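# Four arms sort stickered items into matching-color bins

## Task

Put every item into the container whose color matches the color of the sticker on that item.

## Robot and tools

Robots and cameras: there are four identical i2rt Big YAM arms, named arm1, arm2, arm3 and arm4. Each has six revolute joints, a two-finger gripper and a camera on the wrist (arm1_cam_wrist to arm4_cam_wrist). Four fixed room cameras are also available: cam_room_a1, cam_room_a2, cam_room_b1 and cam_room_b2. Each arm's foot points along its own +x. The calibrated foot positions in the scene frame are: arm1 (-0.644, 1.377, 0.914); arm2 (-0.655, -0.555, 0.928); arm3 (0.651, -1.332, 0.868); arm4 (0.648, 0.477, 0.879). The hand reaches roughly 1.0 m from the joint1 axis when the arm is fully extended. A loose object may occasionally get nudged by something outside your control.

Frames: every pose uses one shared scene frame. Its origin is on the floor, +z points up and units are metres. Quaternions are written w, x, y, z. The 'hand' point sits between the finger pads, about 1 cm short of the fingertips. The fingers extend along the hand's +z axis, and the gripper opens and closes along the hand's y axis. 'hand_target' is the hand pose implied by the joint targets the drive currently holds. The printed hand position can be wrong by a centimetre or more, especially far from the base.

move: arguments arm1 to arm4 and cameras. Each arm key takes its own object, so there is one object per arm. An arm you omit receives no new command. Inside an arm's object:
- joints: a dictionary of absolute targets keyed by name. The arm joints are in radians: joint1_rad -2.879 to 2.879 (base yaw, positive is counter-clockwise seen from above); joint2_rad 0 to 3.141 (shoulder); joint3_rad 0 to 3.019 (elbow, 0 is folded); joint4_rad -1.692 to 1.57 (hand pitch, positive tips the fingers up); joint5_rad -1.57 to 1.57 (sideways swing, positive is toward the arm's right); joint6_rad -2.094 to 2.094 (roll, positive is clockwise viewed from behind). gripper_m is in metres, 0 to 0.093, and is the fingertip gap.
- target: an absolute hand pose of seven numbers [x, y, z, qw, qx, qy, qz] in the scene frame. The hand moves to it along a straight line starting from its current hand_target. When target is given, joints may contain only gripper_m; anything else gets the call refused.
- speed: the top speed of that line in m/s, from 0.002 to 0.5, default 0.25. Rotation is capped at twice this value in rad/s. speed is only allowed together with target.

All motions in one action begin at the same moment. All hand paths in an action finish together, at the pace of the slowest. A hand path lasts between 0.5 and 10 s, and an action lasts at most 15 s. At every step the controller limits the commanded pose to within 100 mm and 20 degrees of the measured pose. Paths do not avoid obstacles or other arms. A hand may lag behind, drift off the line or overshoot the set speed, and it often stops 1 cm or more from the target. Moving by joint targets can make the hand swing along a wide curve. Unknown keys make a call invalid. Out-of-range values get it refused, and after a refusal the remaining move, wait and finished_scene calls in the same reply are skipped.

cameras: a list of camera names, or 'all'. If left out or null you get every camera; an empty list gives none.

wait: seconds from 0 to 10, plus an optional cameras list. Nothing new is commanded. It returns the same state and images as an empty move.
zoom_image: camera, and region [x0, y0, x1, y1] in pixels measured from the top-left corner, no bigger than 504 by 504. It zooms into that camera's most recent image. The camera must have been in the last set of images.
read_manual: section 'licences' returns only licence text.
finished_scene: scene is the current scene number. It ends the scene for good, so the goal must already hold without the robots.

Reading results: the 'move' line lists each arm that was sent a motion, marked 'done' or with its worst status. joint_status and hand_status report how the last accepted action ended. 'off_target' means the joint stopped short and may still be pushing. 'time_out' means the arm ran out of time; each of its joints then pushes toward a nearby target, and 'on_its_own' lists them ('held at' gives the target, not the reading). To relieve the push, command the reported position. 'joint command not followed' and 'pose unreachable' mean a safety check held back the targets, and the joints then read 'not_followed'; the arm may keep trying until you give new targets. Arms shown 'as last shown' were not commanded, and their other lines are repeated from before. Joint velocities are in rad/s (gripper in m/s); 'within noise' means the arm is still. Joint torques are in N m, with positive meaning toward larger angles. They include gravity and an offset, and torques 3 and 4 wrap around at ±28. The 'pictures' line gives the order of the images, which can be slightly older than the state.

Gripper: when a hard object is squeezed at full force, the reading can be up to about 5 mm under the object's width, or about 2 mm over it on some units. A gripper closed on nothing reads 0.000 to 0.003. Commanding just below the width at first contact gives a light grip. About 5 mm below it gives full force of roughly 50 to 64 N per pad. Soft objects get crushed further the smaller the target. To release, command a gap well above the current reading.

Things to avoid: robots pressing or hitting each other, including one gripper closing on another's fingers. The collision check can react too late, and it does not protect fingers, gripper housings or wrist cameras from touching. Also avoid knocking objects out of the work area or onto the floor, dropping or releasing objects while they move, slamming, and pushing hard. The arms do not stop when they touch something. Pushing continuously, holding a load or staying stretched out heats the motors. A MOTOR HOT line means 85 °C. At 100 °C an OVER-TEMPERATURE FAULT drops that arm for 30 to 60 s or more; afterwards, send the targets marked 'limit_stop_at_motor_heat' again. The simulation keeps running while you think, holding the last command.

Each tool is called after "Request:" by a JSON object that holds its "api" and its "payload", one argument or row to a line.

## Session

Request:
{"api": "move", "payload": {
  "cameras": ["cam_room_a1","cam_room_a2","cam_room_b1","cam_room_b2"]
}}

Scene clock: 0.00 s.
Joint torques (N m): no reading
Motor temperatures (°C): arm1=[21 23 26 23 21 21 21] | arm2=[23 24 25 22 22 20 23] | arm3=[24 23 23 23 24 23 23] | arm4=[22 21 23 22 24 21 24]
Heat: arm1: hottest joint3_rad 26 °C; arm2: hottest joint3_rad 25 °C; arm3: hottest joint1_rad 24 °C; arm4: hottest joint5_rad 24 °C.
Joint velocities: within noise
arm1.joint_positions: joint1_rad=-0.168 joint2_rad=+0.560 joint3_rad=+1.361 joint4_rad=-1.410 joint5_rad=+0.240 joint6_rad=+0.692 gripper_m=+0.09396
arm1.joint_status: not commanded
arm1.hand: x=-0.5745 y=+1.5715 z=+1.4388 quat_wxyz=(-0.303, +0.280, -0.837, -0.359) (m; scene frame)
arm1.hand_target: x=-0.5746 y=+1.5689 z=+1.4515 quat_wxyz=(-0.308, +0.276, -0.832, -0.370) (m; scene frame)
arm1.hand_status: not commanded
arm2.joint_positions: joint1_rad=+0.198 joint2_rad=+0.483 joint3_rad=+1.641 joint4_rad=-1.210 joint5_rad=-0.086 joint6_rad=-0.484 gripper_m=+0.09396
arm2.joint_status: not commanded
arm2.hand: x=-0.6069 y=-0.6635 z=+1.6316 quat_wxyz=(-0.468, -0.246, -0.683, +0.505) (m; scene frame)
arm2.hand_target: x=-0.6088 y=-0.6576 z=+1.6378 quat_wxyz=(-0.472, -0.244, -0.677, +0.510) (m; scene frame)
arm2.hand_status: not commanded
arm3.joint_positions: joint1_rad=+0.130 joint2_rad=+0.645 joint3_rad=+1.695 joint4_rad=-1.138 joint5_rad=+0.075 joint6_rad=+0.392 gripper_m=+0.09396
arm3.joint_status: not commanded
arm3.hand: x=+0.6386 y=-1.5165 z=+1.5921 quat_wxyz=(-0.552, -0.621, -0.389, +0.398) (m; scene frame)
arm3.hand_target: x=+0.6385 y=-1.5116 z=+1.6003 quat_wxyz=(-0.558, -0.615, -0.384, +0.402) (m; scene frame)
arm3.hand_status: not commanded
arm4.joint_positions: joint1_rad=+0.147 joint2_rad=+0.437 joint3_rad=+1.709 joint4_rad=-1.566 joint5_rad=+0.245 joint6_rad=+0.670 gripper_m=+0.09396
arm4.joint_status: not commanded
arm4.hand: x=+0.6820 y=+0.5376 z=+1.5262 quat_wxyz=(-0.292, +0.355, -0.719, -0.522) (m; scene frame)
arm4.hand_target: x=+0.6829 y=+0.5336 z=+1.5314 quat_wxyz=(-0.294, +0.352, -0.714, -0.529) (m; scene frame)
arm4.hand_status: not commanded
pictures: cam_room_a1, cam_room_a2, cam_room_b1, cam_room_b2
Images, in order (width x height): cam_room_a1 672x504, cam_room_a2 672x504, cam_room_b1 672x504, cam_room_b2 672x504.

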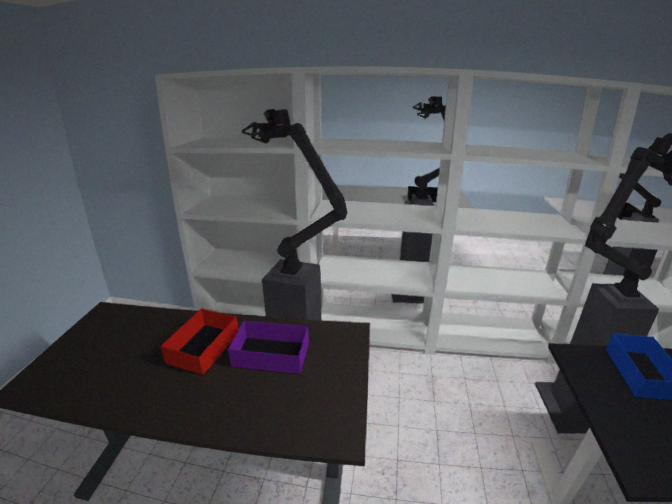

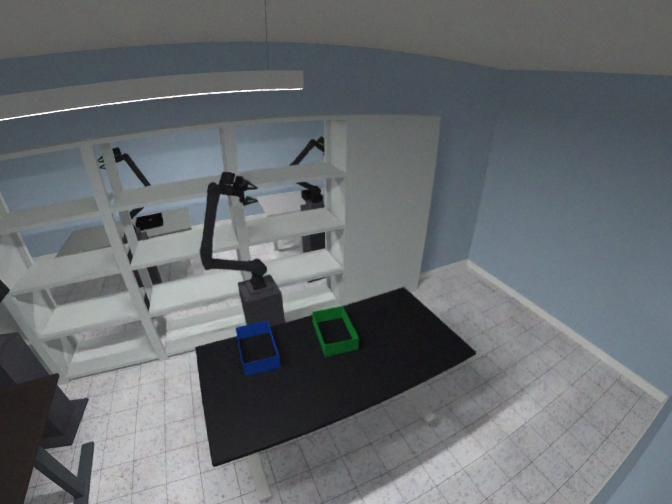

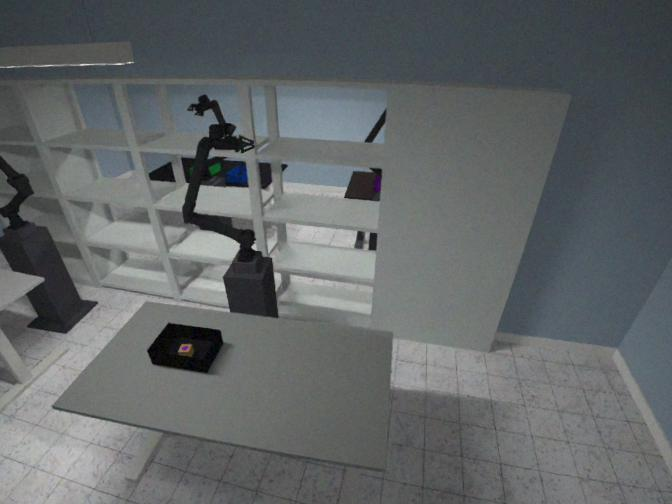

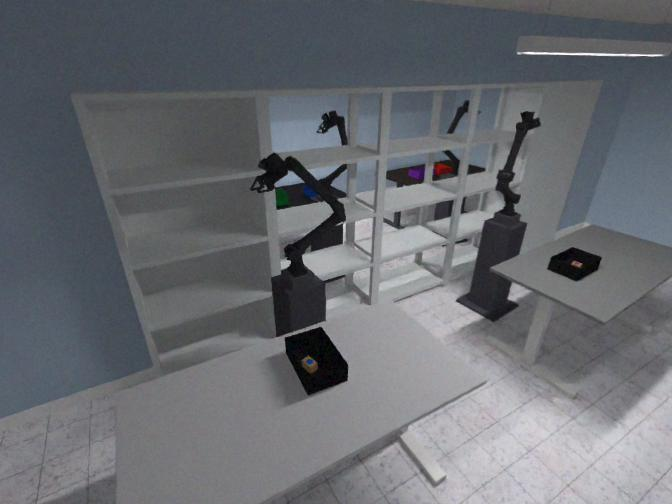

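Request:
{"api": "move", "payload": {
  "arm1": {"joints":{"joint1_rad":1.45,"joint2_rad":1.5,"joint3_rad":1.5,"joint4_rad":-0.94,"joint5_rad":0,"joint6_rad":0}},
  "arm2": {"joints":{"joint1_rad":-1.85,"joint2_rad":1.5,"joint3_rad":1.5,"joint4_rad":-0.94,"joint5_rad":0,"joint6_rad":0}},
  "arm3": {"joints":{"joint1_rad":1.69,"joint2_rad":1.5,"joint3_rad":1.5,"joint4_rad":-0.94,"joint5_rad":0,"joint6_rad":0}},
  "arm4": {"joints":{"joint1_rad":-1.65,"joint2_rad":1.5,"joint3_rad":1.5,"joint4_rad":-0.94,"joint5_rad":0,"joint6_rad":0}},
  "cameras": ["arm1_cam_wrist","arm2_cam_wrist","arm3_cam_wrist","arm4_cam_wrist"]
}}

Scene clock: 22.30 s.
Joint torques (N m): arm1=[-1.67 -13.04 13.85 1.69 0.06 -0.05] | arm2=[1.38 -17.26 11.89 2.19 -0.11 0.19] | arm3=[1.03 -16.21 10.55 1.32 0.12 -0.12] | arm4=[1.2 -17.38 10.47 1.33 0.06 -0.11]
Motor temperatures (°C): arm1=[21 24 29 23 21 21 21] | arm2=[23 24 26 22 22 20 23] | arm3=[24 23 25 23 24 23 23] | arm4=[22 22 24 22 24 21 24]
Heat: arm1: hottest joint3_rad 29 °C; arm2: hottest joint3_rad 26 °C; arm3: hottest joint3_rad 25 °C; arm4: hottest joint3_rad 24 °C.
move: arm1 done; arm2 done; arm3 done; arm4 done
Joint velocities: within noise
arm1.joint_positions: joint1_rad=+1.454 joint2_rad=+1.513 joint3_rad=+1.476 joint4_rad=-0.951 joint5_rad=-0.002 joint6_rad=+0.007 gripper_m=+0.09399
arm1.joint_status: all done
arm1.hand: x=-1.2231 y=+1.4049 z=+1.2162 quat_wxyz=(-0.006, +0.955, -0.026, -0.295) (m; scene frame)
arm1.hand_target: x=-1.2277 y=+1.4075 z=+1.2377 quat_wxyz=(-0.009, +0.948, -0.024, -0.317) (m; scene frame)
arm1.hand_status: not commanded
arm2.joint_positions: joint1_rad=-1.857 joint2_rad=+1.513 joint3_rad=+1.496 joint4_rad=-0.947 joint5_rad=+0.002 joint6_rad=-0.012 gripper_m=+0.09398
arm2.joint_status: all done
arm2.hand: x=-1.2369 y=-0.4559 z=+1.2316 quat_wxyz=(+0.030, -0.952, +0.075, +0.297) (m; scene frame)
arm2.hand_target: x=-1.2376 y=-0.4604 z=+1.2420 quat_wxyz=(+0.027, -0.948, +0.077, +0.309) (m; scene frame)
arm2.hand_status: not commanded
arm3.joint_positions: joint1_rad=+1.688 joint2_rad=+1.506 joint3_rad=+1.488 joint4_rad=-0.944 joint5_rad=-0.003 joint6_rad=+0.006 gripper_m=+0.09398
arm3.joint_status: all done
arm3.hand: x=+1.2381 y=-1.3294 z=+1.1724 quat_wxyz=(-0.300, -0.002, -0.954, +0.005) (m; scene frame)
arm3.hand_target: x=+1.2404 y=-1.3286 z=+1.1825 quat_wxyz=(-0.311, +0.002, -0.951, +0.007) (m; scene frame)
arm3.hand_status: not commanded
arm4.joint_positions: joint1_rad=-1.656 joint2_rad=+1.520 joint3_rad=+1.480 joint4_rad=-0.951 joint5_rad=+0.001 joint6_rad=+0.014 gripper_m=+0.09398
arm4.joint_status: all done
arm4.hand: x=+1.2359 y=+0.4606 z=+1.1679 quat_wxyz=(-0.284, -0.020, -0.959, +0.004) (m; scene frame)
arm4.hand_target: x=+1.2390 y=+0.4646 z=+1.1907 quat_wxyz=(-0.308, -0.010, -0.951, +0.005) (m; scene frame)
arm4.hand_status: not commanded
pictures: arm1_cam_wrist, arm2_cam_wrist, arm3_cam_wrist, arm4_cam_wrist
Images, in order (width x height): arm1_cam_wrist 672x504, arm2_cam_wrist 672x504, arm3_cam_wrist 672x504, arm4_cam_wrist 672x504.

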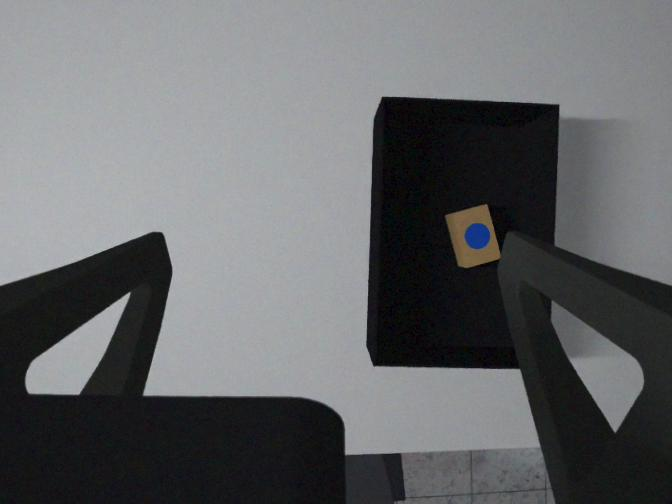

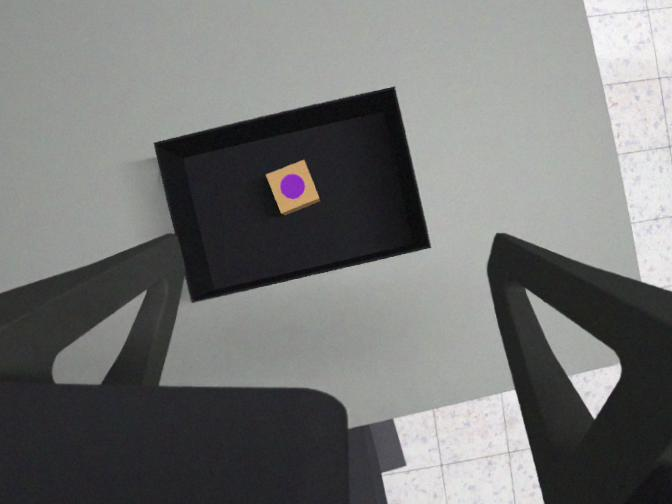

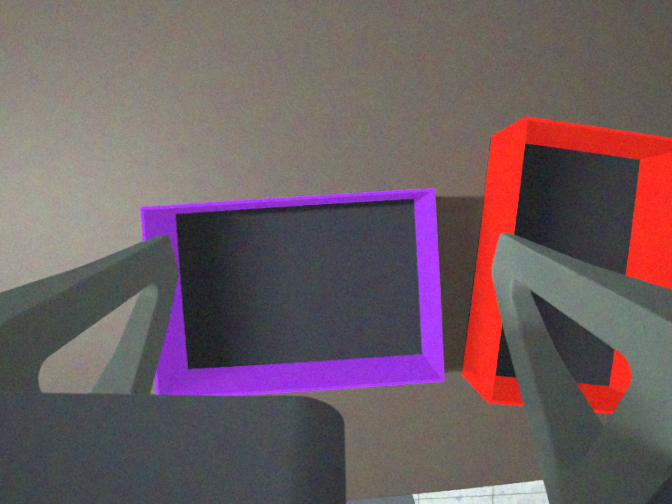

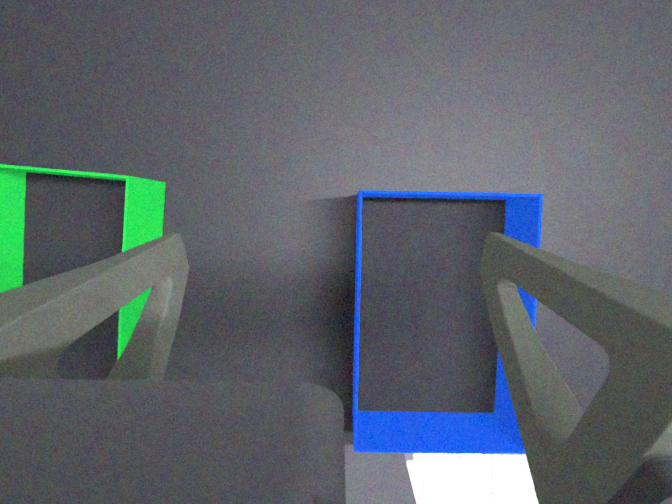

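Request:
{"api": "move", "payload": {
  "arm1": {"target":[-1.225,1.573,0.9,0,0.9969,0.0785,0]},
  "arm2": {"target":[-1.318,-0.497,0.9,0,0.9945,0.1045,0]},
  "arm3": {"joints":{"joint2_rad":0.7,"joint3_rad":1.3,"joint4_rad":-0.6}},
  "arm4": {"joints":{"joint2_rad":0.7,"joint3_rad":1.3,"joint4_rad":-0.6}},
  "cameras": ["arm1_cam_wrist","arm2_cam_wrist"]
}}

Scene clock: 49.13 s.
Joint torques (N m): arm1=[-2.08 -18.08 13.57 -0.06 0.02 -0.04] | arm2=[1.2 -23.59 13.56 0.09 0.11 -0.1] | arm3=[1.38 -1.61 9.4 1.99 0.12 -0.11] | arm4=[1.49 -0.97 8.84 1.89 0.09 -0.09]
Motor temperatures (°C): arm1=[21 25 31 23 21 21 21] | arm2=[23 26 28 22 22 20 23] | arm3=[24 24 27 23 24 23 23] | arm4=[22 23 28 22 24 21 24]
Heat: arm1: hottest joint3_rad 31 °C; arm2: hottest joint3_rad 28 °C; arm3: hottest joint3_rad 27 °C; arm4: hottest joint3_rad 28 °C.
move: arm1 off_target; arm2 off_target; arm3 done; arm4 done
Joint velocities: within noise
arm1.joint_positions: joint1_rad=+1.182 joint2_rad=+2.146 joint3_rad=+1.573 joint4_rad=-1.056 joint5_rad=+0.002 joint6_rad=-0.472 gripper_m=+0.09399
arm1.joint_status: not commanded
arm1.hand: x=-1.2054 y=+1.5641 z=+0.8819 quat_wxyz=(+0.009, +0.997, +0.076, +0.020) (m; scene frame)
arm1.hand_target: x=-1.2241 y=+1.5727 z=+0.9005 quat_wxyz=(+0.000, +0.997, +0.079, +0.000) (m; scene frame)
arm1.hand_status: off_target (0.028 m and 2.5 deg from the pose sent, 0.358 m and 36.3 deg at the start)
arm2.joint_positions: joint1_rad=-1.782 joint2_rad=+2.253 joint3_rad=+1.788 joint4_rad=-1.127 joint5_rad=-0.007 joint6_rad=-0.282 gripper_m=+0.09398
arm2.joint_status: not commanded
arm2.hand: x=-1.3014 y=-0.4949 z=+0.8912 quat_wxyz=(-0.004, -0.996, -0.094, -0.011) (m; scene frame)
arm2.hand_target: x=-1.3173 y=-0.4970 z=+0.9003 quat_wxyz=(+0.000, -0.995, -0.104, +0.001) (m; scene frame)
arm2.hand_status: off_target (0.019 m and 1.9 deg from the pose sent, 0.344 m and 40.4 deg at the start)
arm3.joint_positions: joint1_rad=+1.688 joint2_rad=+0.705 joint3_rad=+1.293 joint4_rad=-0.605 joint5_rad=-0.003 joint6_rad=+0.006 gripper_m=+0.09398
arm3.joint_status: all done
arm3.hand: x=+0.9916 y=-1.3240 z=+1.5029 quat_wxyz=(-0.701, +0.002, -0.713, +0.003) (m; scene frame)
arm3.hand_target: x=+0.9874 y=-1.3237 z=+1.5099 quat_wxyz=(-0.708, +0.004, -0.707, +0.005) (m; scene frame)
arm3.hand_status: not commanded
arm4.joint_positions: joint1_rad=-1.656 joint2_rad=+0.700 joint3_rad=+1.292 joint4_rad=-0.609 joint5_rad=+0.001 joint6_rad=+0.014 gripper_m=+0.09398
arm4.joint_status: all done
arm4.hand: x=+0.9899 y=+0.4691 z=+1.5126 quat_wxyz=(-0.699, -0.014, -0.715, +0.007) (m; scene frame)
arm4.hand_target: x=+0.9881 y=+0.4715 z=+1.5194 quat_wxyz=(-0.705, -0.007, -0.709, +0.009) (m; scene frame)
arm4.hand_status: not commanded
pictures: arm1_cam_wrist, arm2_cam_wrist
Images, in order (width x height): arm1_cam_wrist 672x504, arm2_cam_wrist 672x504.

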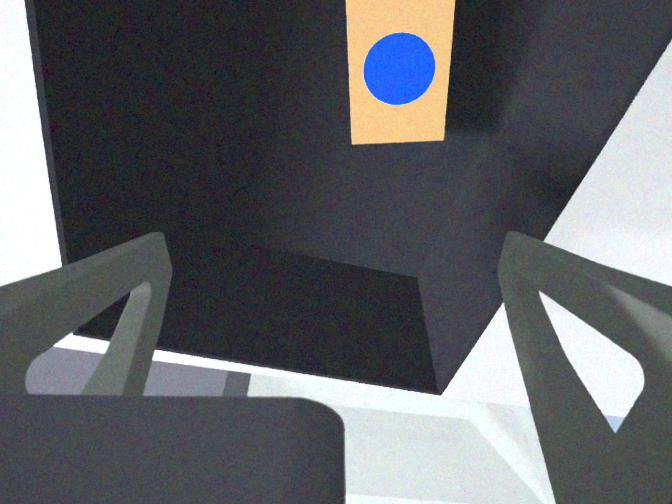

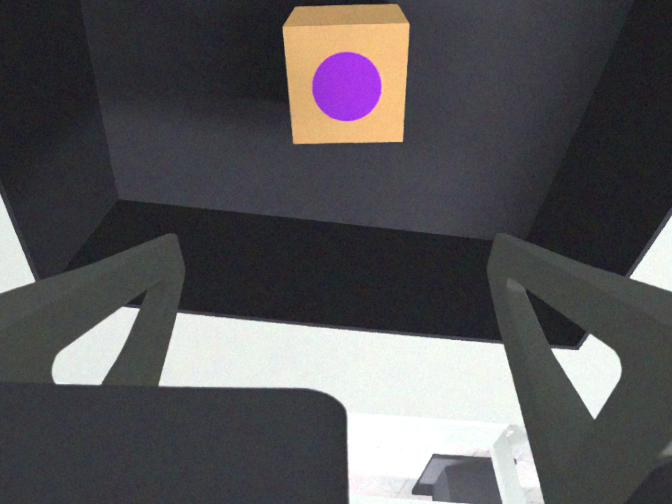

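Request:
{"api": "move", "payload": {
  "arm1": {"target":[-1.226,1.598,0.775,0,0.9969,0.0785,0]},
  "arm2": {"target":[-1.312,-0.492,0.77,0,0.9945,0.1045,0]},
  "arm3": {"joints":{"joint1_rad":-1.986,"joint2_rad":0.9,"joint3_rad":0.9,"joint4_rad":0}},
  "arm4": {"joints":{"joint1_rad":0.905,"joint2_rad":0.9,"joint3_rad":0.9,"joint4_rad":0}},
  "cameras": ["arm1_cam_wrist","arm2_cam_wrist"]
}}

Scene clock: 69.73 s.
Joint torques (N m): arm1=[-2.78 -19.9 11.52 0.79 0.08 -0.08] | arm2=[0.67 -24.53 8.98 1.17 0.11 -0.08] | arm3=[2.26 -6.48 11.29 2 -0.02 0.01] | arm4=[1.26 -7 11.67 2.24 0.11 -0.1]
Motor temperatures (°C): arm1=[21 25 32 23 21 21 21] | arm2=[23 26 30 22 22 20 23] | arm3=[24 24 27 23 25 23 23] | arm4=[22 23 31 22 24 21 24]
Heat: arm1: hottest joint3_rad 32 °C; arm2: hottest joint3_rad 30 °C; arm3: hottest joint3_rad 27 °C; arm4: hottest joint3_rad 31 °C.
move: arm1 off_target; arm2 done; arm3 done; arm4 done
Joint velocities: within noise
arm1.joint_positions: joint1_rad=+1.149 joint2_rad=+2.366 joint3_rad=+1.585 joint4_rad=-0.874 joint5_rad=+0.002 joint6_rad=-0.510 gripper_m=+0.09398
arm1.joint_status: not commanded
arm1.hand: x=-1.1996 y=+1.5828 z=+0.7565 quat_wxyz=(+0.015, +0.996, +0.078, +0.031) (m; scene frame)
arm1.hand_target: x=-1.2247 y=+1.5977 z=+0.7760 quat_wxyz=(+0.000, +0.997, +0.078, +0.000) (m; scene frame)
arm1.hand_status: off_target (0.036 m and 3.9 deg from the pose sent, 0.114 m and 2.5 deg at the start)
arm2.joint_positions: joint1_rad=-1.782 joint2_rad=+2.437 joint3_rad=+1.788 joint4_rad=-0.929 joint5_rad=-0.007 joint6_rad=-0.290 gripper_m=+0.09398
arm2.joint_status: not commanded
arm2.hand: x=-1.3086 y=-0.4938 z=+0.7746 quat_wxyz=(-0.003, -0.995, -0.098, -0.004) (m; scene frame)
arm2.hand_target: x=-1.3119 y=-0.4919 z=+0.7700 quat_wxyz=(+0.000, -0.995, -0.104, +0.000) (m; scene frame)
arm2.hand_status: done (0.006 m and 1.0 deg from the pose sent, 0.122 m and 1.9 deg at the start)
arm3.joint_positions: joint1_rad=-1.999 joint2_rad=+0.906 joint3_rad=+0.884 joint4_rad=-0.005 joint5_rad=+0.001 joint6_rad=-0.008 gripper_m=+0.09393
arm3.joint_status: all done
arm3.hand: x=+0.2503 y=-1.0799 z=+1.3189 quat_wxyz=(+0.187, -0.692, +0.196, +0.669) (m; scene frame)
arm3.hand_target: x=+0.2485 y=-1.0859 z=+1.3329 quat_wxyz=(+0.183, -0.684, +0.192, +0.680) (m; scene frame)
arm3.hand_status: not commanded
arm4.joint_positions: joint1_rad=+0.906 joint2_rad=+0.914 joint3_rad=+0.871 joint4_rad=-0.019 joint5_rad=-0.001 joint6_rad=+0.012 gripper_m=+0.09402
arm4.joint_status: all done
arm4.hand: x=+0.2633 y=+0.7486 z=+1.3205 quat_wxyz=(-0.199, +0.693, -0.224, -0.656) (m; scene frame)
arm4.hand_target: x=+0.2669 y=+0.7470 z=+1.3493 quat_wxyz=(-0.211, +0.673, -0.214, -0.676) (m; scene frame)
arm4.hand_status: not commanded
pictures: arm1_cam_wrist, arm2_cam_wrist
Images, in order (width x height): arm1_cam_wrist 672x504, arm2_cam_wrist 672x504.

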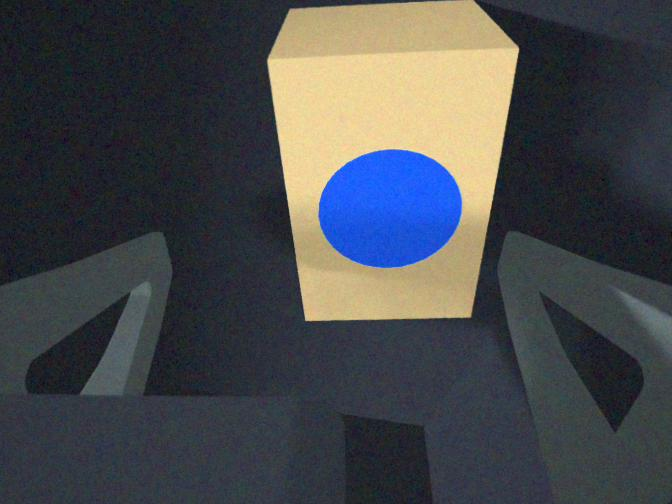

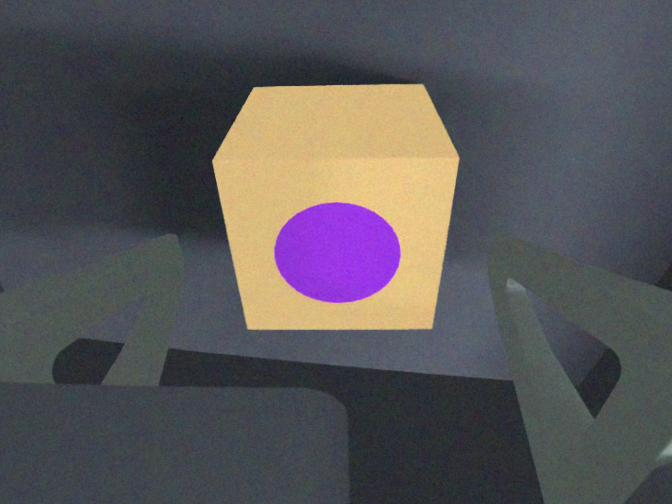

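Request:
{"api": "move", "payload": {
  "arm1": {"target":[-1.243,1.61,0.754,0,0.9969,0.0785,0],"speed":0.12},
  "arm2": {"target":[-1.307,-0.491,0.744,0,0.9945,0.1045,0],"speed":0.12},
  "cameras": ["arm1_cam_wrist","arm2_cam_wrist"]
}}

Scene clock: 82.07 s.
Joint torques (N m): arm1=[-3.6 -18.26 11.77 0.38 0.06 -0.09] | arm2=[0.56 -22.24 7.65 1.33 0.1 -0.09] | arm3=[2.32 -6.59 11.38 2 -0.03 0.02] | arm4=[1.08 -7.53 11.75 2.24 0.11 -0.08]
Motor temperatures (°C): arm1=[21 25 32 23 21 21 21] | arm2=[23 26 30 22 22 20 23] | arm3=[24 24 27 23 25 23 23] | arm4=[22 22 34 22 24 21 24]
Heat: arm1: hottest joint3_rad 32 °C; arm2: hottest joint3_rad 30 °C; arm3: hottest joint3_rad 27 °C; arm4: hottest joint3_rad 34 °C.
move: arm1 off_target; arm2 off_target
Joint velocities: within noise
arm1.joint_positions: joint1_rad=+1.147 joint2_rad=+2.419 joint3_rad=+1.679 joint4_rad=-0.874 joint5_rad=+0.002 joint6_rad=-0.517 gripper_m=+0.09398
arm1.joint_status: not commanded
arm1.hand: x=-1.2297 y=+1.5946 z=+0.7506 quat_wxyz=(+0.006, +0.997, +0.081, +0.012) (m; scene frame)
arm1.hand_target: x=-1.2423 y=+1.6100 z=+0.7546 quat_wxyz=(+0.000, +0.997, +0.078, +0.000) (m; scene frame)
arm1.hand_status: off_target (0.021 m and 1.6 deg from the pose sent, 0.051 m and 3.9 deg at the start)
arm2.joint_positions: joint1_rad=-1.782 joint2_rad=+2.442 joint3_rad=+1.788 joint4_rad=-0.883 joint5_rad=-0.007 joint6_rad=-0.292 gripper_m=+0.09398
arm2.joint_status: not commanded
arm2.hand: x=-1.3182 y=-0.4929 z=+0.7710 quat_wxyz=(+0.001, -0.995, -0.099, +0.016) (m; scene frame)
arm2.hand_target: x=-1.3062 y=-0.4911 z=+0.7449 quat_wxyz=(+0.000, -0.995, -0.104, +0.000) (m; scene frame)
arm2.hand_status: off_target (0.029 m and 1.9 deg from the pose sent, 0.031 m and 1.0 deg at the start)
arm3, arm4: as last shown
pictures: arm1_cam_wrist, arm2_cam_wrist
Images, in order (width x height): arm1_cam_wrist 672x504, arm2_cam_wrist 672x504.

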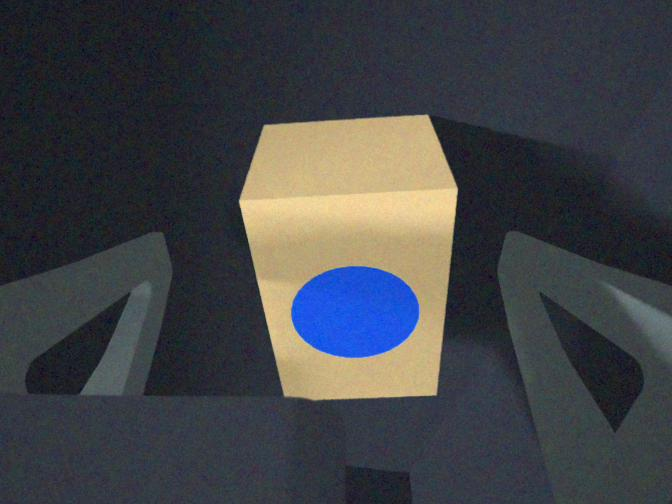

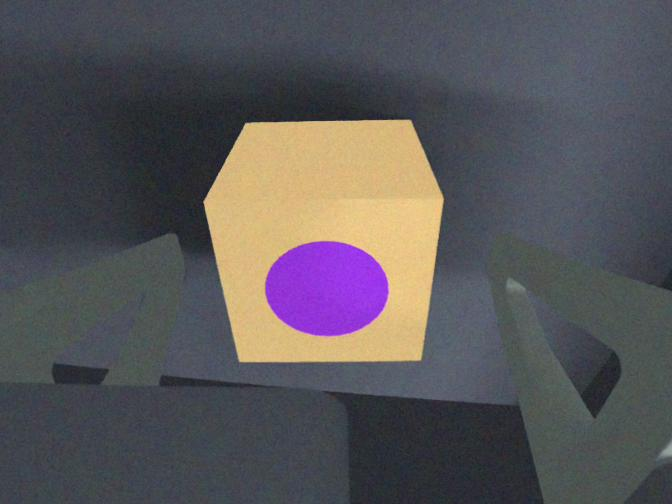

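Request:
{"api": "move", "payload": {
  "arm1": {"joints":{"gripper_m":0.034}},
  "arm2": {"joints":{"gripper_m":0.04}},
  "cameras": ["arm1_cam_wrist","arm2_cam_wrist"]
}}

Scene clock: 92.70 s.
Joint torques (N m): arm1=[-2.32 -18.49 11.67 0.32 0.01 -0.06] | arm2=[0.38 -22.3 7.65 1.33 0.02 -0.08] | arm3=[2.37 -6.83 11.37 2.04 -0.02 0.02] | arm4=[0.85 -7.41 11.71 2.22 0.13 -0.08]
Motor temperatures (°C): arm1=[21 26 32 23 21 21 21] | arm2=[23 27 29 22 22 20 23] | arm3=[24 24 28 23 24 23 23] | arm4=[22 22 35 22 24 21 24]
Heat: arm1: hottest joint3_rad 32 °C; arm2: hottest joint3_rad 29 °C; arm3: hottest joint3_rad 28 °C; arm4: hottest joint3_rad 35 °C.
move: arm1 off_target; arm2 off_target
Joint velocities: within noise
arm1.joint_positions: joint1_rad=+1.142 joint2_rad=+2.419 joint3_rad=+1.680 joint4_rad=-0.874 joint5_rad=+0.003 joint6_rad=-0.519 gripper_m=+0.04397
arm1.joint_status: gripper_m off_target (ended at +0.04399, target +0.03400)
arm1.hand: x=-1.2286 y=+1.5979 z=+0.7507 quat_wxyz=(+0.006, +0.997, +0.079, +0.012) (m; scene frame)
arm1.hand_target: x=-1.2424 y=+1.6100 z=+0.7546 quat_wxyz=(+0.000, +0.997, +0.078, +0.000) (m; scene frame)
arm1.hand_status: not commanded
arm2.joint_positions: joint1_rad=-1.782 joint2_rad=+2.442 joint3_rad=+1.788 joint4_rad=-0.883 joint5_rad=-0.006 joint6_rad=-0.293 gripper_m=+0.05305
arm2.joint_status: gripper_m off_target (ended at +0.05307, target +0.04000)
arm2.hand: x=-1.3183 y=-0.4927 z=+0.7710 quat_wxyz=(+0.002, -0.995, -0.099, +0.016) (m; scene frame)
arm2.hand_target: x=-1.3061 y=-0.4911 z=+0.7449 quat_wxyz=(+0.000, -0.995, -0.104, +0.000) (m; scene frame)
arm2.hand_status: not commanded
arm3, arm4: as last shown
pictures: arm1_cam_wrist, arm2_cam_wrist
Images, in order (width x height): arm1_cam_wrist 672x504, arm2_cam_wrist 672x504.

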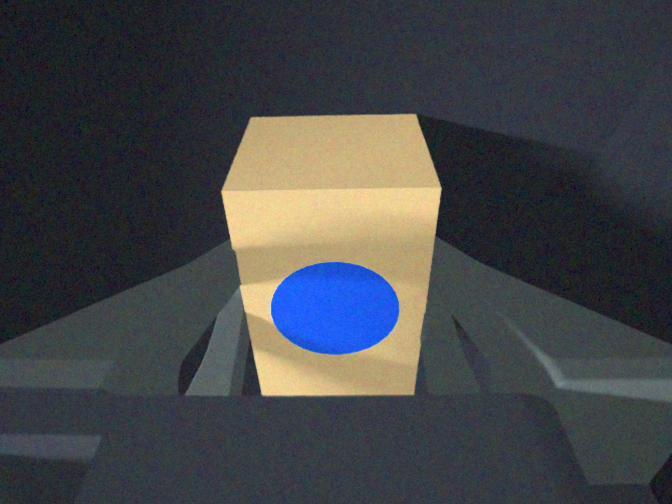

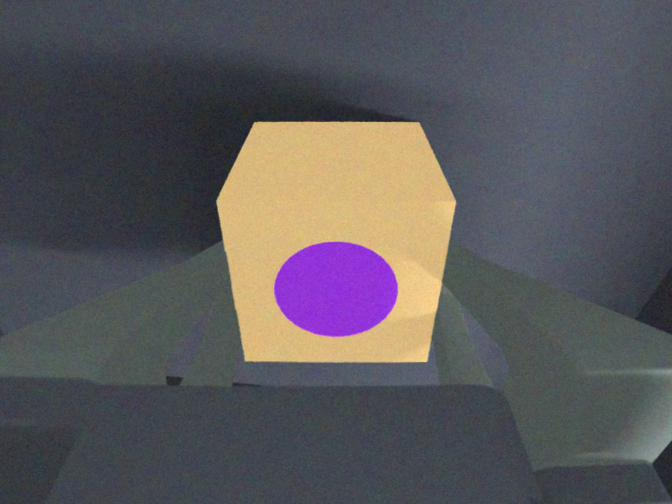

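Request:
{"api": "move", "payload": {
  "arm1": {"target":[-1.15,1.53,1.1,0,0.9969,0.0785,0]},
  "arm2": {"target":[-1.2,-0.5,1.1,0,0.9945,0.1045,0]},
  "cameras": []
}}

Request:
{"api": "move", "payload": {
  "arm1": {"joints":{"joint1_rad":-2.248,"joint2_rad":0.7,"joint3_rad":1.3,"joint4_rad":-0.6,"joint5_rad":0,"joint6_rad":0}},
  "arm2": {"joints":{"joint1_rad":0.918,"joint2_rad":0.7,"joint3_rad":1.3,"joint4_rad":-0.6,"joint5_rad":0,"joint6_rad":0}},
  "cameras": []
}}

Request:
{"api": "move", "payload": {
  "arm1": {"target":[-0.299,1.137,1.13,0.6747,0.2114,0.6747,-0.2114]},
  "arm2": {"target":[-0.294,-0.770,1.12,0.6819,0.1872,0.6819,-0.1872]},
  "cameras": ["arm1_cam_wrist","arm2_cam_wrist"]
}}

Scene clock: 110.30 s.
Joint torques (N m): arm1=[-0.73 -14.1 15.13 -0.03 -0.09 0.13] | arm2=[0.09 -18.96 13.34 0.08 0.07 -0.08] | arm3=[2.14 -6.59 11.37 1.99 -0.02 0.02] | arm4=[0.44 -6.89 11.71 2.26 0.11 -0.09]
Motor temperatures (°C): arm1=[21 27 32 23 21 21 22] | arm2=[23 27 29 22 22 20 23] | arm3=[24 24 28 23 24 23 23] | arm4=[22 22 37 22 24 21 24]
Heat: arm1: hottest joint3_rad 32 °C; arm2: hottest joint3_rad 29 °C; arm3: hottest joint3_rad 28 °C; arm4: hottest joint3_rad 37 °C.
move: arm1 off_target; arm2 off_target
Joint velocities: within noise
arm1.joint_positions: joint1_rad=+1.203 joint2_rad=+1.760 joint3_rad=+1.525 joint4_rad=-1.399 joint5_rad=+0.003 joint6_rad=-0.457 gripper_m=+0.04396
arm1.joint_status: not commanded
arm1.hand: x=-1.1337 y=+1.5296 z=+1.0775 quat_wxyz=(+0.009, +0.997, +0.079, +0.022) (m; scene frame)
arm1.hand_target: x=-1.1489 y=+1.5296 z=+1.1001 quat_wxyz=(+0.000, +0.997, +0.079, +0.000) (m; scene frame)
arm1.hand_status: off_target (0.028 m and 2.7 deg from the pose sent, 0.364 m and 1.6 deg at the start)
arm2.joint_positions: joint1_rad=-1.782 joint2_rad=+1.785 joint3_rad=+1.577 joint4_rad=-1.380 joint5_rad=-0.006 joint6_rad=-0.296 gripper_m=+0.05305
arm2.joint_status: not commanded
arm2.hand: x=-1.1913 y=-0.5058 z=+1.0885 quat_wxyz=(-0.003, -0.995, -0.101, -0.009) (m; scene frame)
arm2.hand_target: x=-1.1996 y=-0.5000 z=+1.1000 quat_wxyz=(+0.000, -0.995, -0.104, +0.000) (m; scene frame)
arm2.hand_status: off_target (0.016 m and 1.2 deg from the pose sent, 0.350 m and 1.9 deg at the start)
arm3, arm4: as last shown
pictures: none
No camera images: "cameras" was empty.

Scene clock: 112.80 s.
Joint torques (N m): arm1=[-2.2 0.44 11.99 2.47 -0.02 0.15] | arm2=[0.97 -2.08 10.32 3.15 0.14 0.22] | arm3=[2.14 -6.59 11.4 1.99 -0.02 0.02] | arm4=[0.56 -7.65 11.64 2.11 0.1 -0.06]
Motor temperatures (°C): arm1=[21 27 32 23 21 21 22] | arm2=[23 27 29 22 22 20 24] | arm3=[24 24 28 23 24 23 23] | arm4=[22 22 38 22 24 21 24]
Heat: arm1: hottest joint3_rad 32 °C; arm2: hottest joint3_rad 29 °C; arm3: hottest joint3_rad 28 °C; arm4: hottest joint3_rad 38 °C.
move: arm1 done; arm2 done
Joint velocities: within noise
arm1.joint_positions: joint1_rad=-2.242 joint2_rad=+0.711 joint3_rad=+1.285 joint4_rad=-0.616 joint5_rad=+0.002 joint6_rad=-0.006 gripper_m=+0.04394
arm1.joint_status: all done
arm1.hand: x=-0.3496 y=+1.1791 z=+1.5349 quat_wxyz=(-0.654, -0.212, -0.695, +0.209) (m; scene frame)
arm1.hand_target: x=-0.3574 y=+1.1825 z=+1.5511 quat_wxyz=(-0.669, -0.211, -0.680, +0.213) (m; scene frame)
arm1.hand_status: not commanded
arm2.joint_positions: joint1_rad=+0.914 joint2_rad=+0.702 joint3_rad=+1.302 joint4_rad=-0.615 joint5_rad=-0.003 joint6_rad=-0.015 gripper_m=+0.05306
arm2.joint_status: all done
arm2.hand: x=-0.3661 y=-0.7309 z=+1.5666 quat_wxyz=(-0.675, -0.185, -0.688, +0.190) (m; scene frame)
arm2.hand_target: x=-0.3666 y=-0.7298 z=+1.5702 quat_wxyz=(-0.682, -0.188, -0.682, +0.186) (m; scene frame)
arm2.hand_status: not commanded
arm3, arm4: as last shown
pictures: none
No camera images: "cameras" was empty.

Scene clock: 115.40 s.
Joint torques (N m): arm1=[-2.78 -2.78 9.39 2.8 -0.02 0.11] | arm2=[1.32 -7.18 7.39 3.71 0.15 0.18] | arm3=[2.26 -6.65 11.38 1.99 -0.02 0.02] | arm4=[1.03 -6.71 11.67 2.09 0.13 -0.09]
Motor temperatures (°C): arm1=[21 27 32 23 21 21 22] | arm2=[23 27 29 22 22 20 24] | arm3=[24 24 28 23 24 23 23] | arm4=[22 22 38 22 24 21 24]
Heat: arm1: hottest joint3_rad 32 °C; arm2: hottest joint3_rad 29 °C; arm3: hottest joint3_rad 28 °C; arm4: hottest joint3_rad 38 °C.
move: arm1 off_target; arm2 done
Joint velocities: within noise
arm1.joint_positions: joint1_rad=-2.243 joint2_rad=+1.111 joint3_rad=+0.270 joint4_rad=+0.814 joint5_rad=-0.005 joint6_rad=-0.002 gripper_m=+0.04394
arm1.joint_status: not commanded
arm1.hand: x=-0.2984 y=+1.1412 z=+1.1166 quat_wxyz=(-0.661, -0.210, -0.690, +0.207) (m; scene frame)
arm1.hand_target: x=-0.2991 y=+1.1371 z=+1.1299 quat_wxyz=(-0.675, -0.211, -0.675, +0.211) (m; scene frame)
arm1.hand_status: off_target (0.014 m and 2.5 deg from the pose sent, 0.410 m and 3.3 deg at the start)
arm2.joint_positions: joint1_rad=+0.914 joint2_rad=+1.243 joint3_rad=+0.258 joint4_rad=+0.958 joint5_rad=-0.001 joint6_rad=-0.015 gripper_m=+0.05306
arm2.joint_status: not commanded
arm2.hand: x=-0.2941 y=-0.7726 z=+1.1139 quat_wxyz=(-0.671, -0.187, -0.692, +0.189) (m; scene frame)
arm2.hand_target: x=-0.2940 y=-0.7700 z=+1.1200 quat_wxyz=(-0.682, -0.187, -0.682, +0.187) (m; scene frame)
arm2.hand_status: done (0.007 m and 1.7 deg from the pose sent, 0.454 m and 1.1 deg at the start)
arm3, arm4: as last shown
pictures: arm1_cam_wrist, arm2_cam_wrist
Images, in order (width x height): arm1_cam_wrist 672x504, arm2_cam_wrist 672x504.

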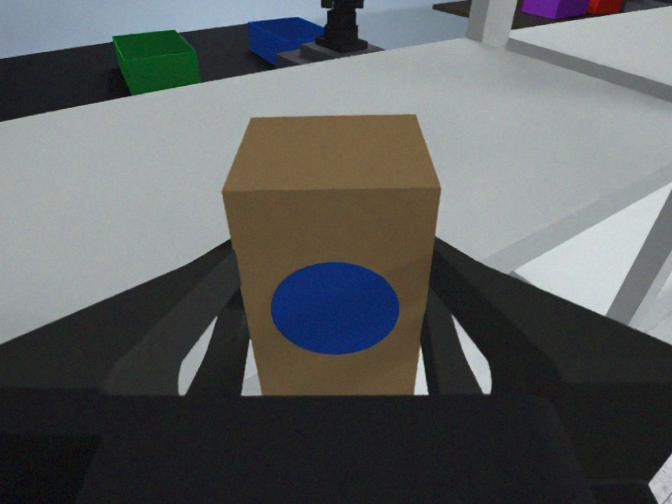

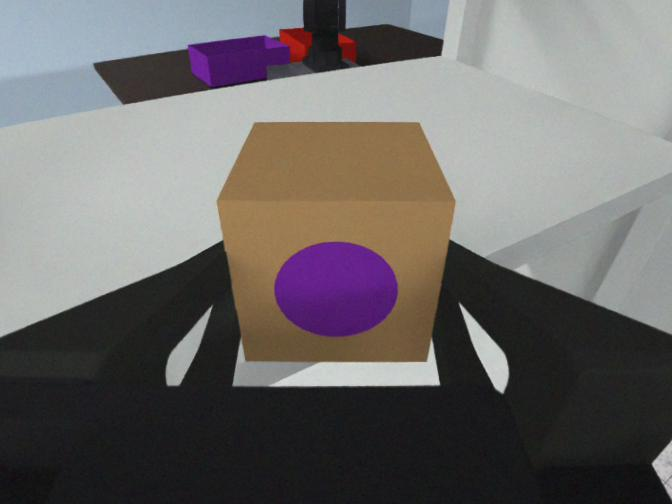

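Request:
{"api": "move", "payload": {
  "arm1": {"target":[-0.02,0.938,1.12,0.6747,0.2114,0.6747,-0.2114]},
  "arm2": {"target":[-0.02,-0.936,1.105,0.6819,0.1872,0.6819,-0.1872]},
  "cameras": []
}}

Request:
{"api": "move", "payload": {
  "arm1": {"target":[-0.02,0.936,1.065,0.6747,0.2114,0.6747,-0.2114],"speed":0.12},
  "arm2": {"target":[-0.02,-0.934,1.05,0.6819,0.1872,0.6819,-0.1872],"speed":0.12},
  "cameras": ["arm1_cam_wrist","arm2_cam_wrist","arm3_cam_wrist","arm4_cam_wrist"]
}}

Scene clock: 121.80 s.
Joint torques (N m): arm1=[-2.32 -15.44 14.11 1.55 -0.07 0.16] | arm2=[0.79 -18.2 12.96 2.1 -0.15 0.18] | arm3=[2.26 -6.65 11.4 2 -0.02 0.02] | arm4=[1.2 -7.18 11.79 2.15 0.1 -0.07]
Motor temperatures (°C): arm1=[21 26 32 23 21 21 22] | arm2=[23 27 29 22 22 20 24] | arm3=[24 24 28 23 24 23 23] | arm4=[22 22 38 22 24 21 24]
Heat: arm1: hottest joint3_rad 32 °C; arm2: hottest joint3_rad 29 °C; arm3: hottest joint3_rad 28 °C; arm4: hottest joint3_rad 38 °C.
move: arm1 off_target; arm2 off_target
Joint velocities: within noise
arm1.joint_positions: joint1_rad=-2.246 joint2_rad=+1.930 joint3_rad=+1.180 joint4_rad=+0.724 joint5_rad=-0.008 joint6_rad=-0.002 gripper_m=+0.04394
arm1.joint_status: not commanded
arm1.hand: x=-0.0288 y=+0.9536 z=+1.0978 quat_wxyz=(-0.661, -0.210, -0.690, +0.207) (m; scene frame)
arm1.hand_target: x=-0.0217 y=+0.9390 z=+1.1204 quat_wxyz=(-0.675, -0.211, -0.675, +0.212) (m; scene frame)
arm1.hand_status: off_target (0.029 m and 2.4 deg from the pose sent, 0.345 m and 2.5 deg at the start)
arm2.joint_positions: joint1_rad=+0.914 joint2_rad=+1.945 joint3_rad=+1.105 joint4_rad=+0.822 joint5_rad=-0.001 joint6_rad=-0.015 gripper_m=+0.05306
arm2.joint_status: not commanded
arm2.hand: x=-0.0341 y=-0.9281 z=+1.0973 quat_wxyz=(-0.674, -0.186, -0.689, +0.190) (m; scene frame)
arm2.hand_target: x=-0.0210 y=-0.9353 z=+1.1051 quat_wxyz=(-0.682, -0.187, -0.682, +0.187) (m; scene frame)
arm2.hand_status: off_target (0.018 m and 1.2 deg from the pose sent, 0.319 m and 1.7 deg at the start)
arm3, arm4: as last shown
pictures: none
No camera images: "cameras" was empty.

Scene clock: 122.93 s.
Joint torques (N m): arm1=[-3.37 -16.62 12.1 2.88 -0.04 0.11] | arm2=[0.97 -19.49 11.14 3.74 -0.04 0.18] | arm3=[2.2 -6.53 11.41 2.04 -0.03 0.02] | arm4=[0.79 -7.3 11.58 2.15 0.12 -0.09]
Motor temperatures (°C): arm1=[21 26 32 23 21 21 22] | arm2=[23 27 29 22 22 20 24] | arm3=[24 24 28 23 24 23 23] | arm4=[22 22 38 22 24 21 24]
Heat: arm1: hottest joint3_rad 32 °C; arm2: hottest joint3_rad 29 °C; arm3: hottest joint3_rad 28 °C; arm4: hottest joint3_rad 38 °C.
move: arm1 off_target; arm2 off_target
Joint velocities: within noise
arm1.joint_positions: joint1_rad=-2.248 joint2_rad=+2.043 joint3_rad=+1.180 joint4_rad=+0.808 joint5_rad=-0.010 joint6_rad=-0.002 gripper_m=+0.04394
arm1.joint_status: not commanded
arm1.hand: x=-0.0266 y=+0.9503 z=+1.0365 quat_wxyz=(-0.651, -0.213, -0.699, +0.204) (m; scene frame)
arm1.hand_target: x=-0.0215 y=+0.9370 z=+1.0651 quat_wxyz=(-0.675, -0.211, -0.675, +0.212) (m; scene frame)
arm1.hand_status: off_target (0.033 m and 4.0 deg from the pose sent, 0.038 m and 2.4 deg at the start)
arm2.joint_positions: joint1_rad=+0.914 joint2_rad=+2.063 joint3_rad=+1.105 joint4_rad=+0.904 joint5_rad=-0.001 joint6_rad=-0.015 gripper_m=+0.05306
arm2.joint_status: not commanded
arm2.hand: x=-0.0326 y=-0.9287 z=+1.0338 quat_wxyz=(-0.662, -0.189, -0.701, +0.187) (m; scene frame)
arm2.hand_target: x=-0.0210 y=-0.9333 z=+1.0503 quat_wxyz=(-0.682, -0.187, -0.682, +0.187) (m; scene frame)
arm2.hand_status: off_target (0.021 m and 3.2 deg from the pose sent, 0.050 m and 1.2 deg at the start)
arm3, arm4: as last shown
pictures: arm1_cam_wrist, arm2_cam_wrist, arm3_cam_wrist, arm4_cam_wrist
Images, in order (width x height): arm1_cam_wrist 672x504, arm2_cam_wrist 672x504, arm3_cam_wrist 672x504, arm4_cam_wrist 672x504.

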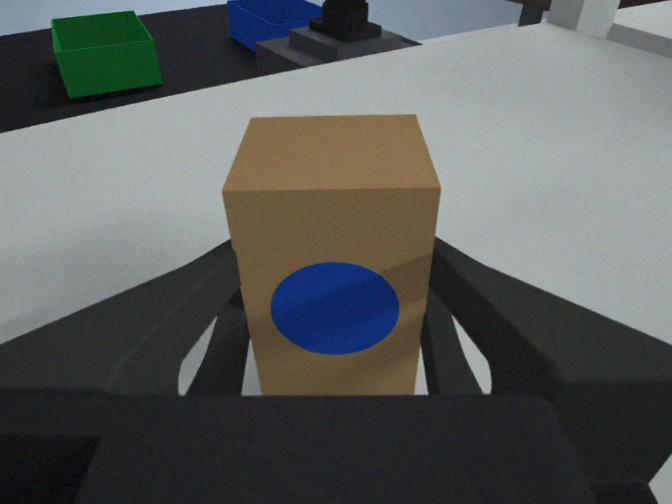

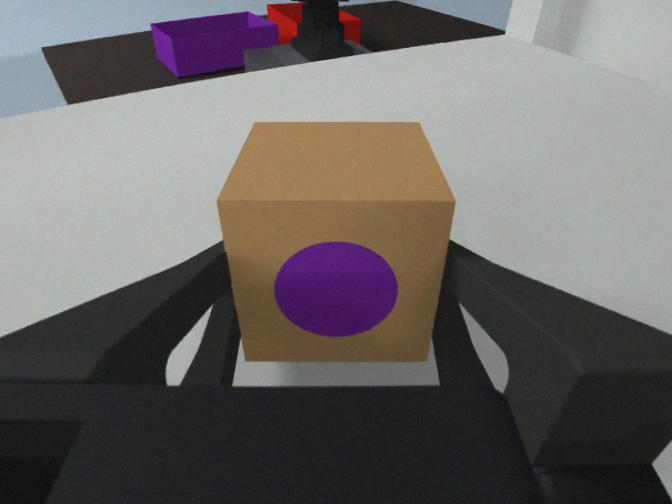

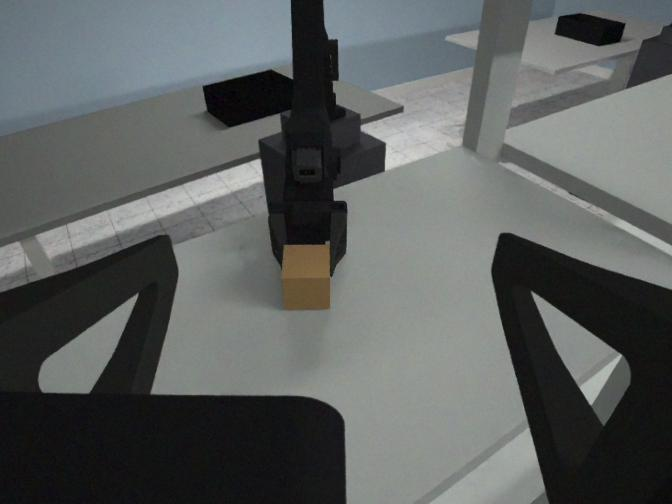

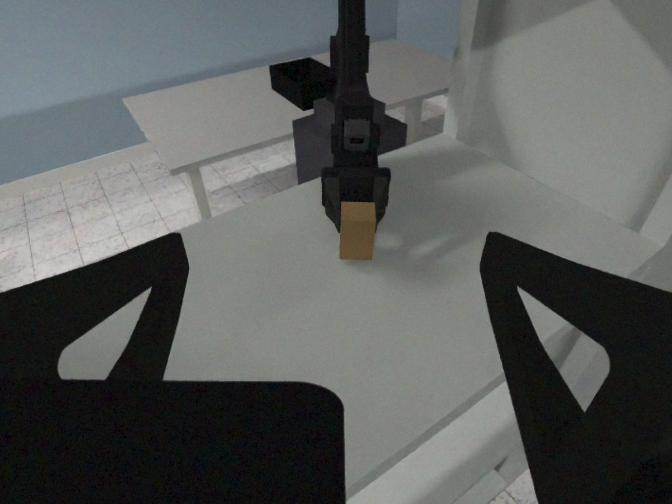

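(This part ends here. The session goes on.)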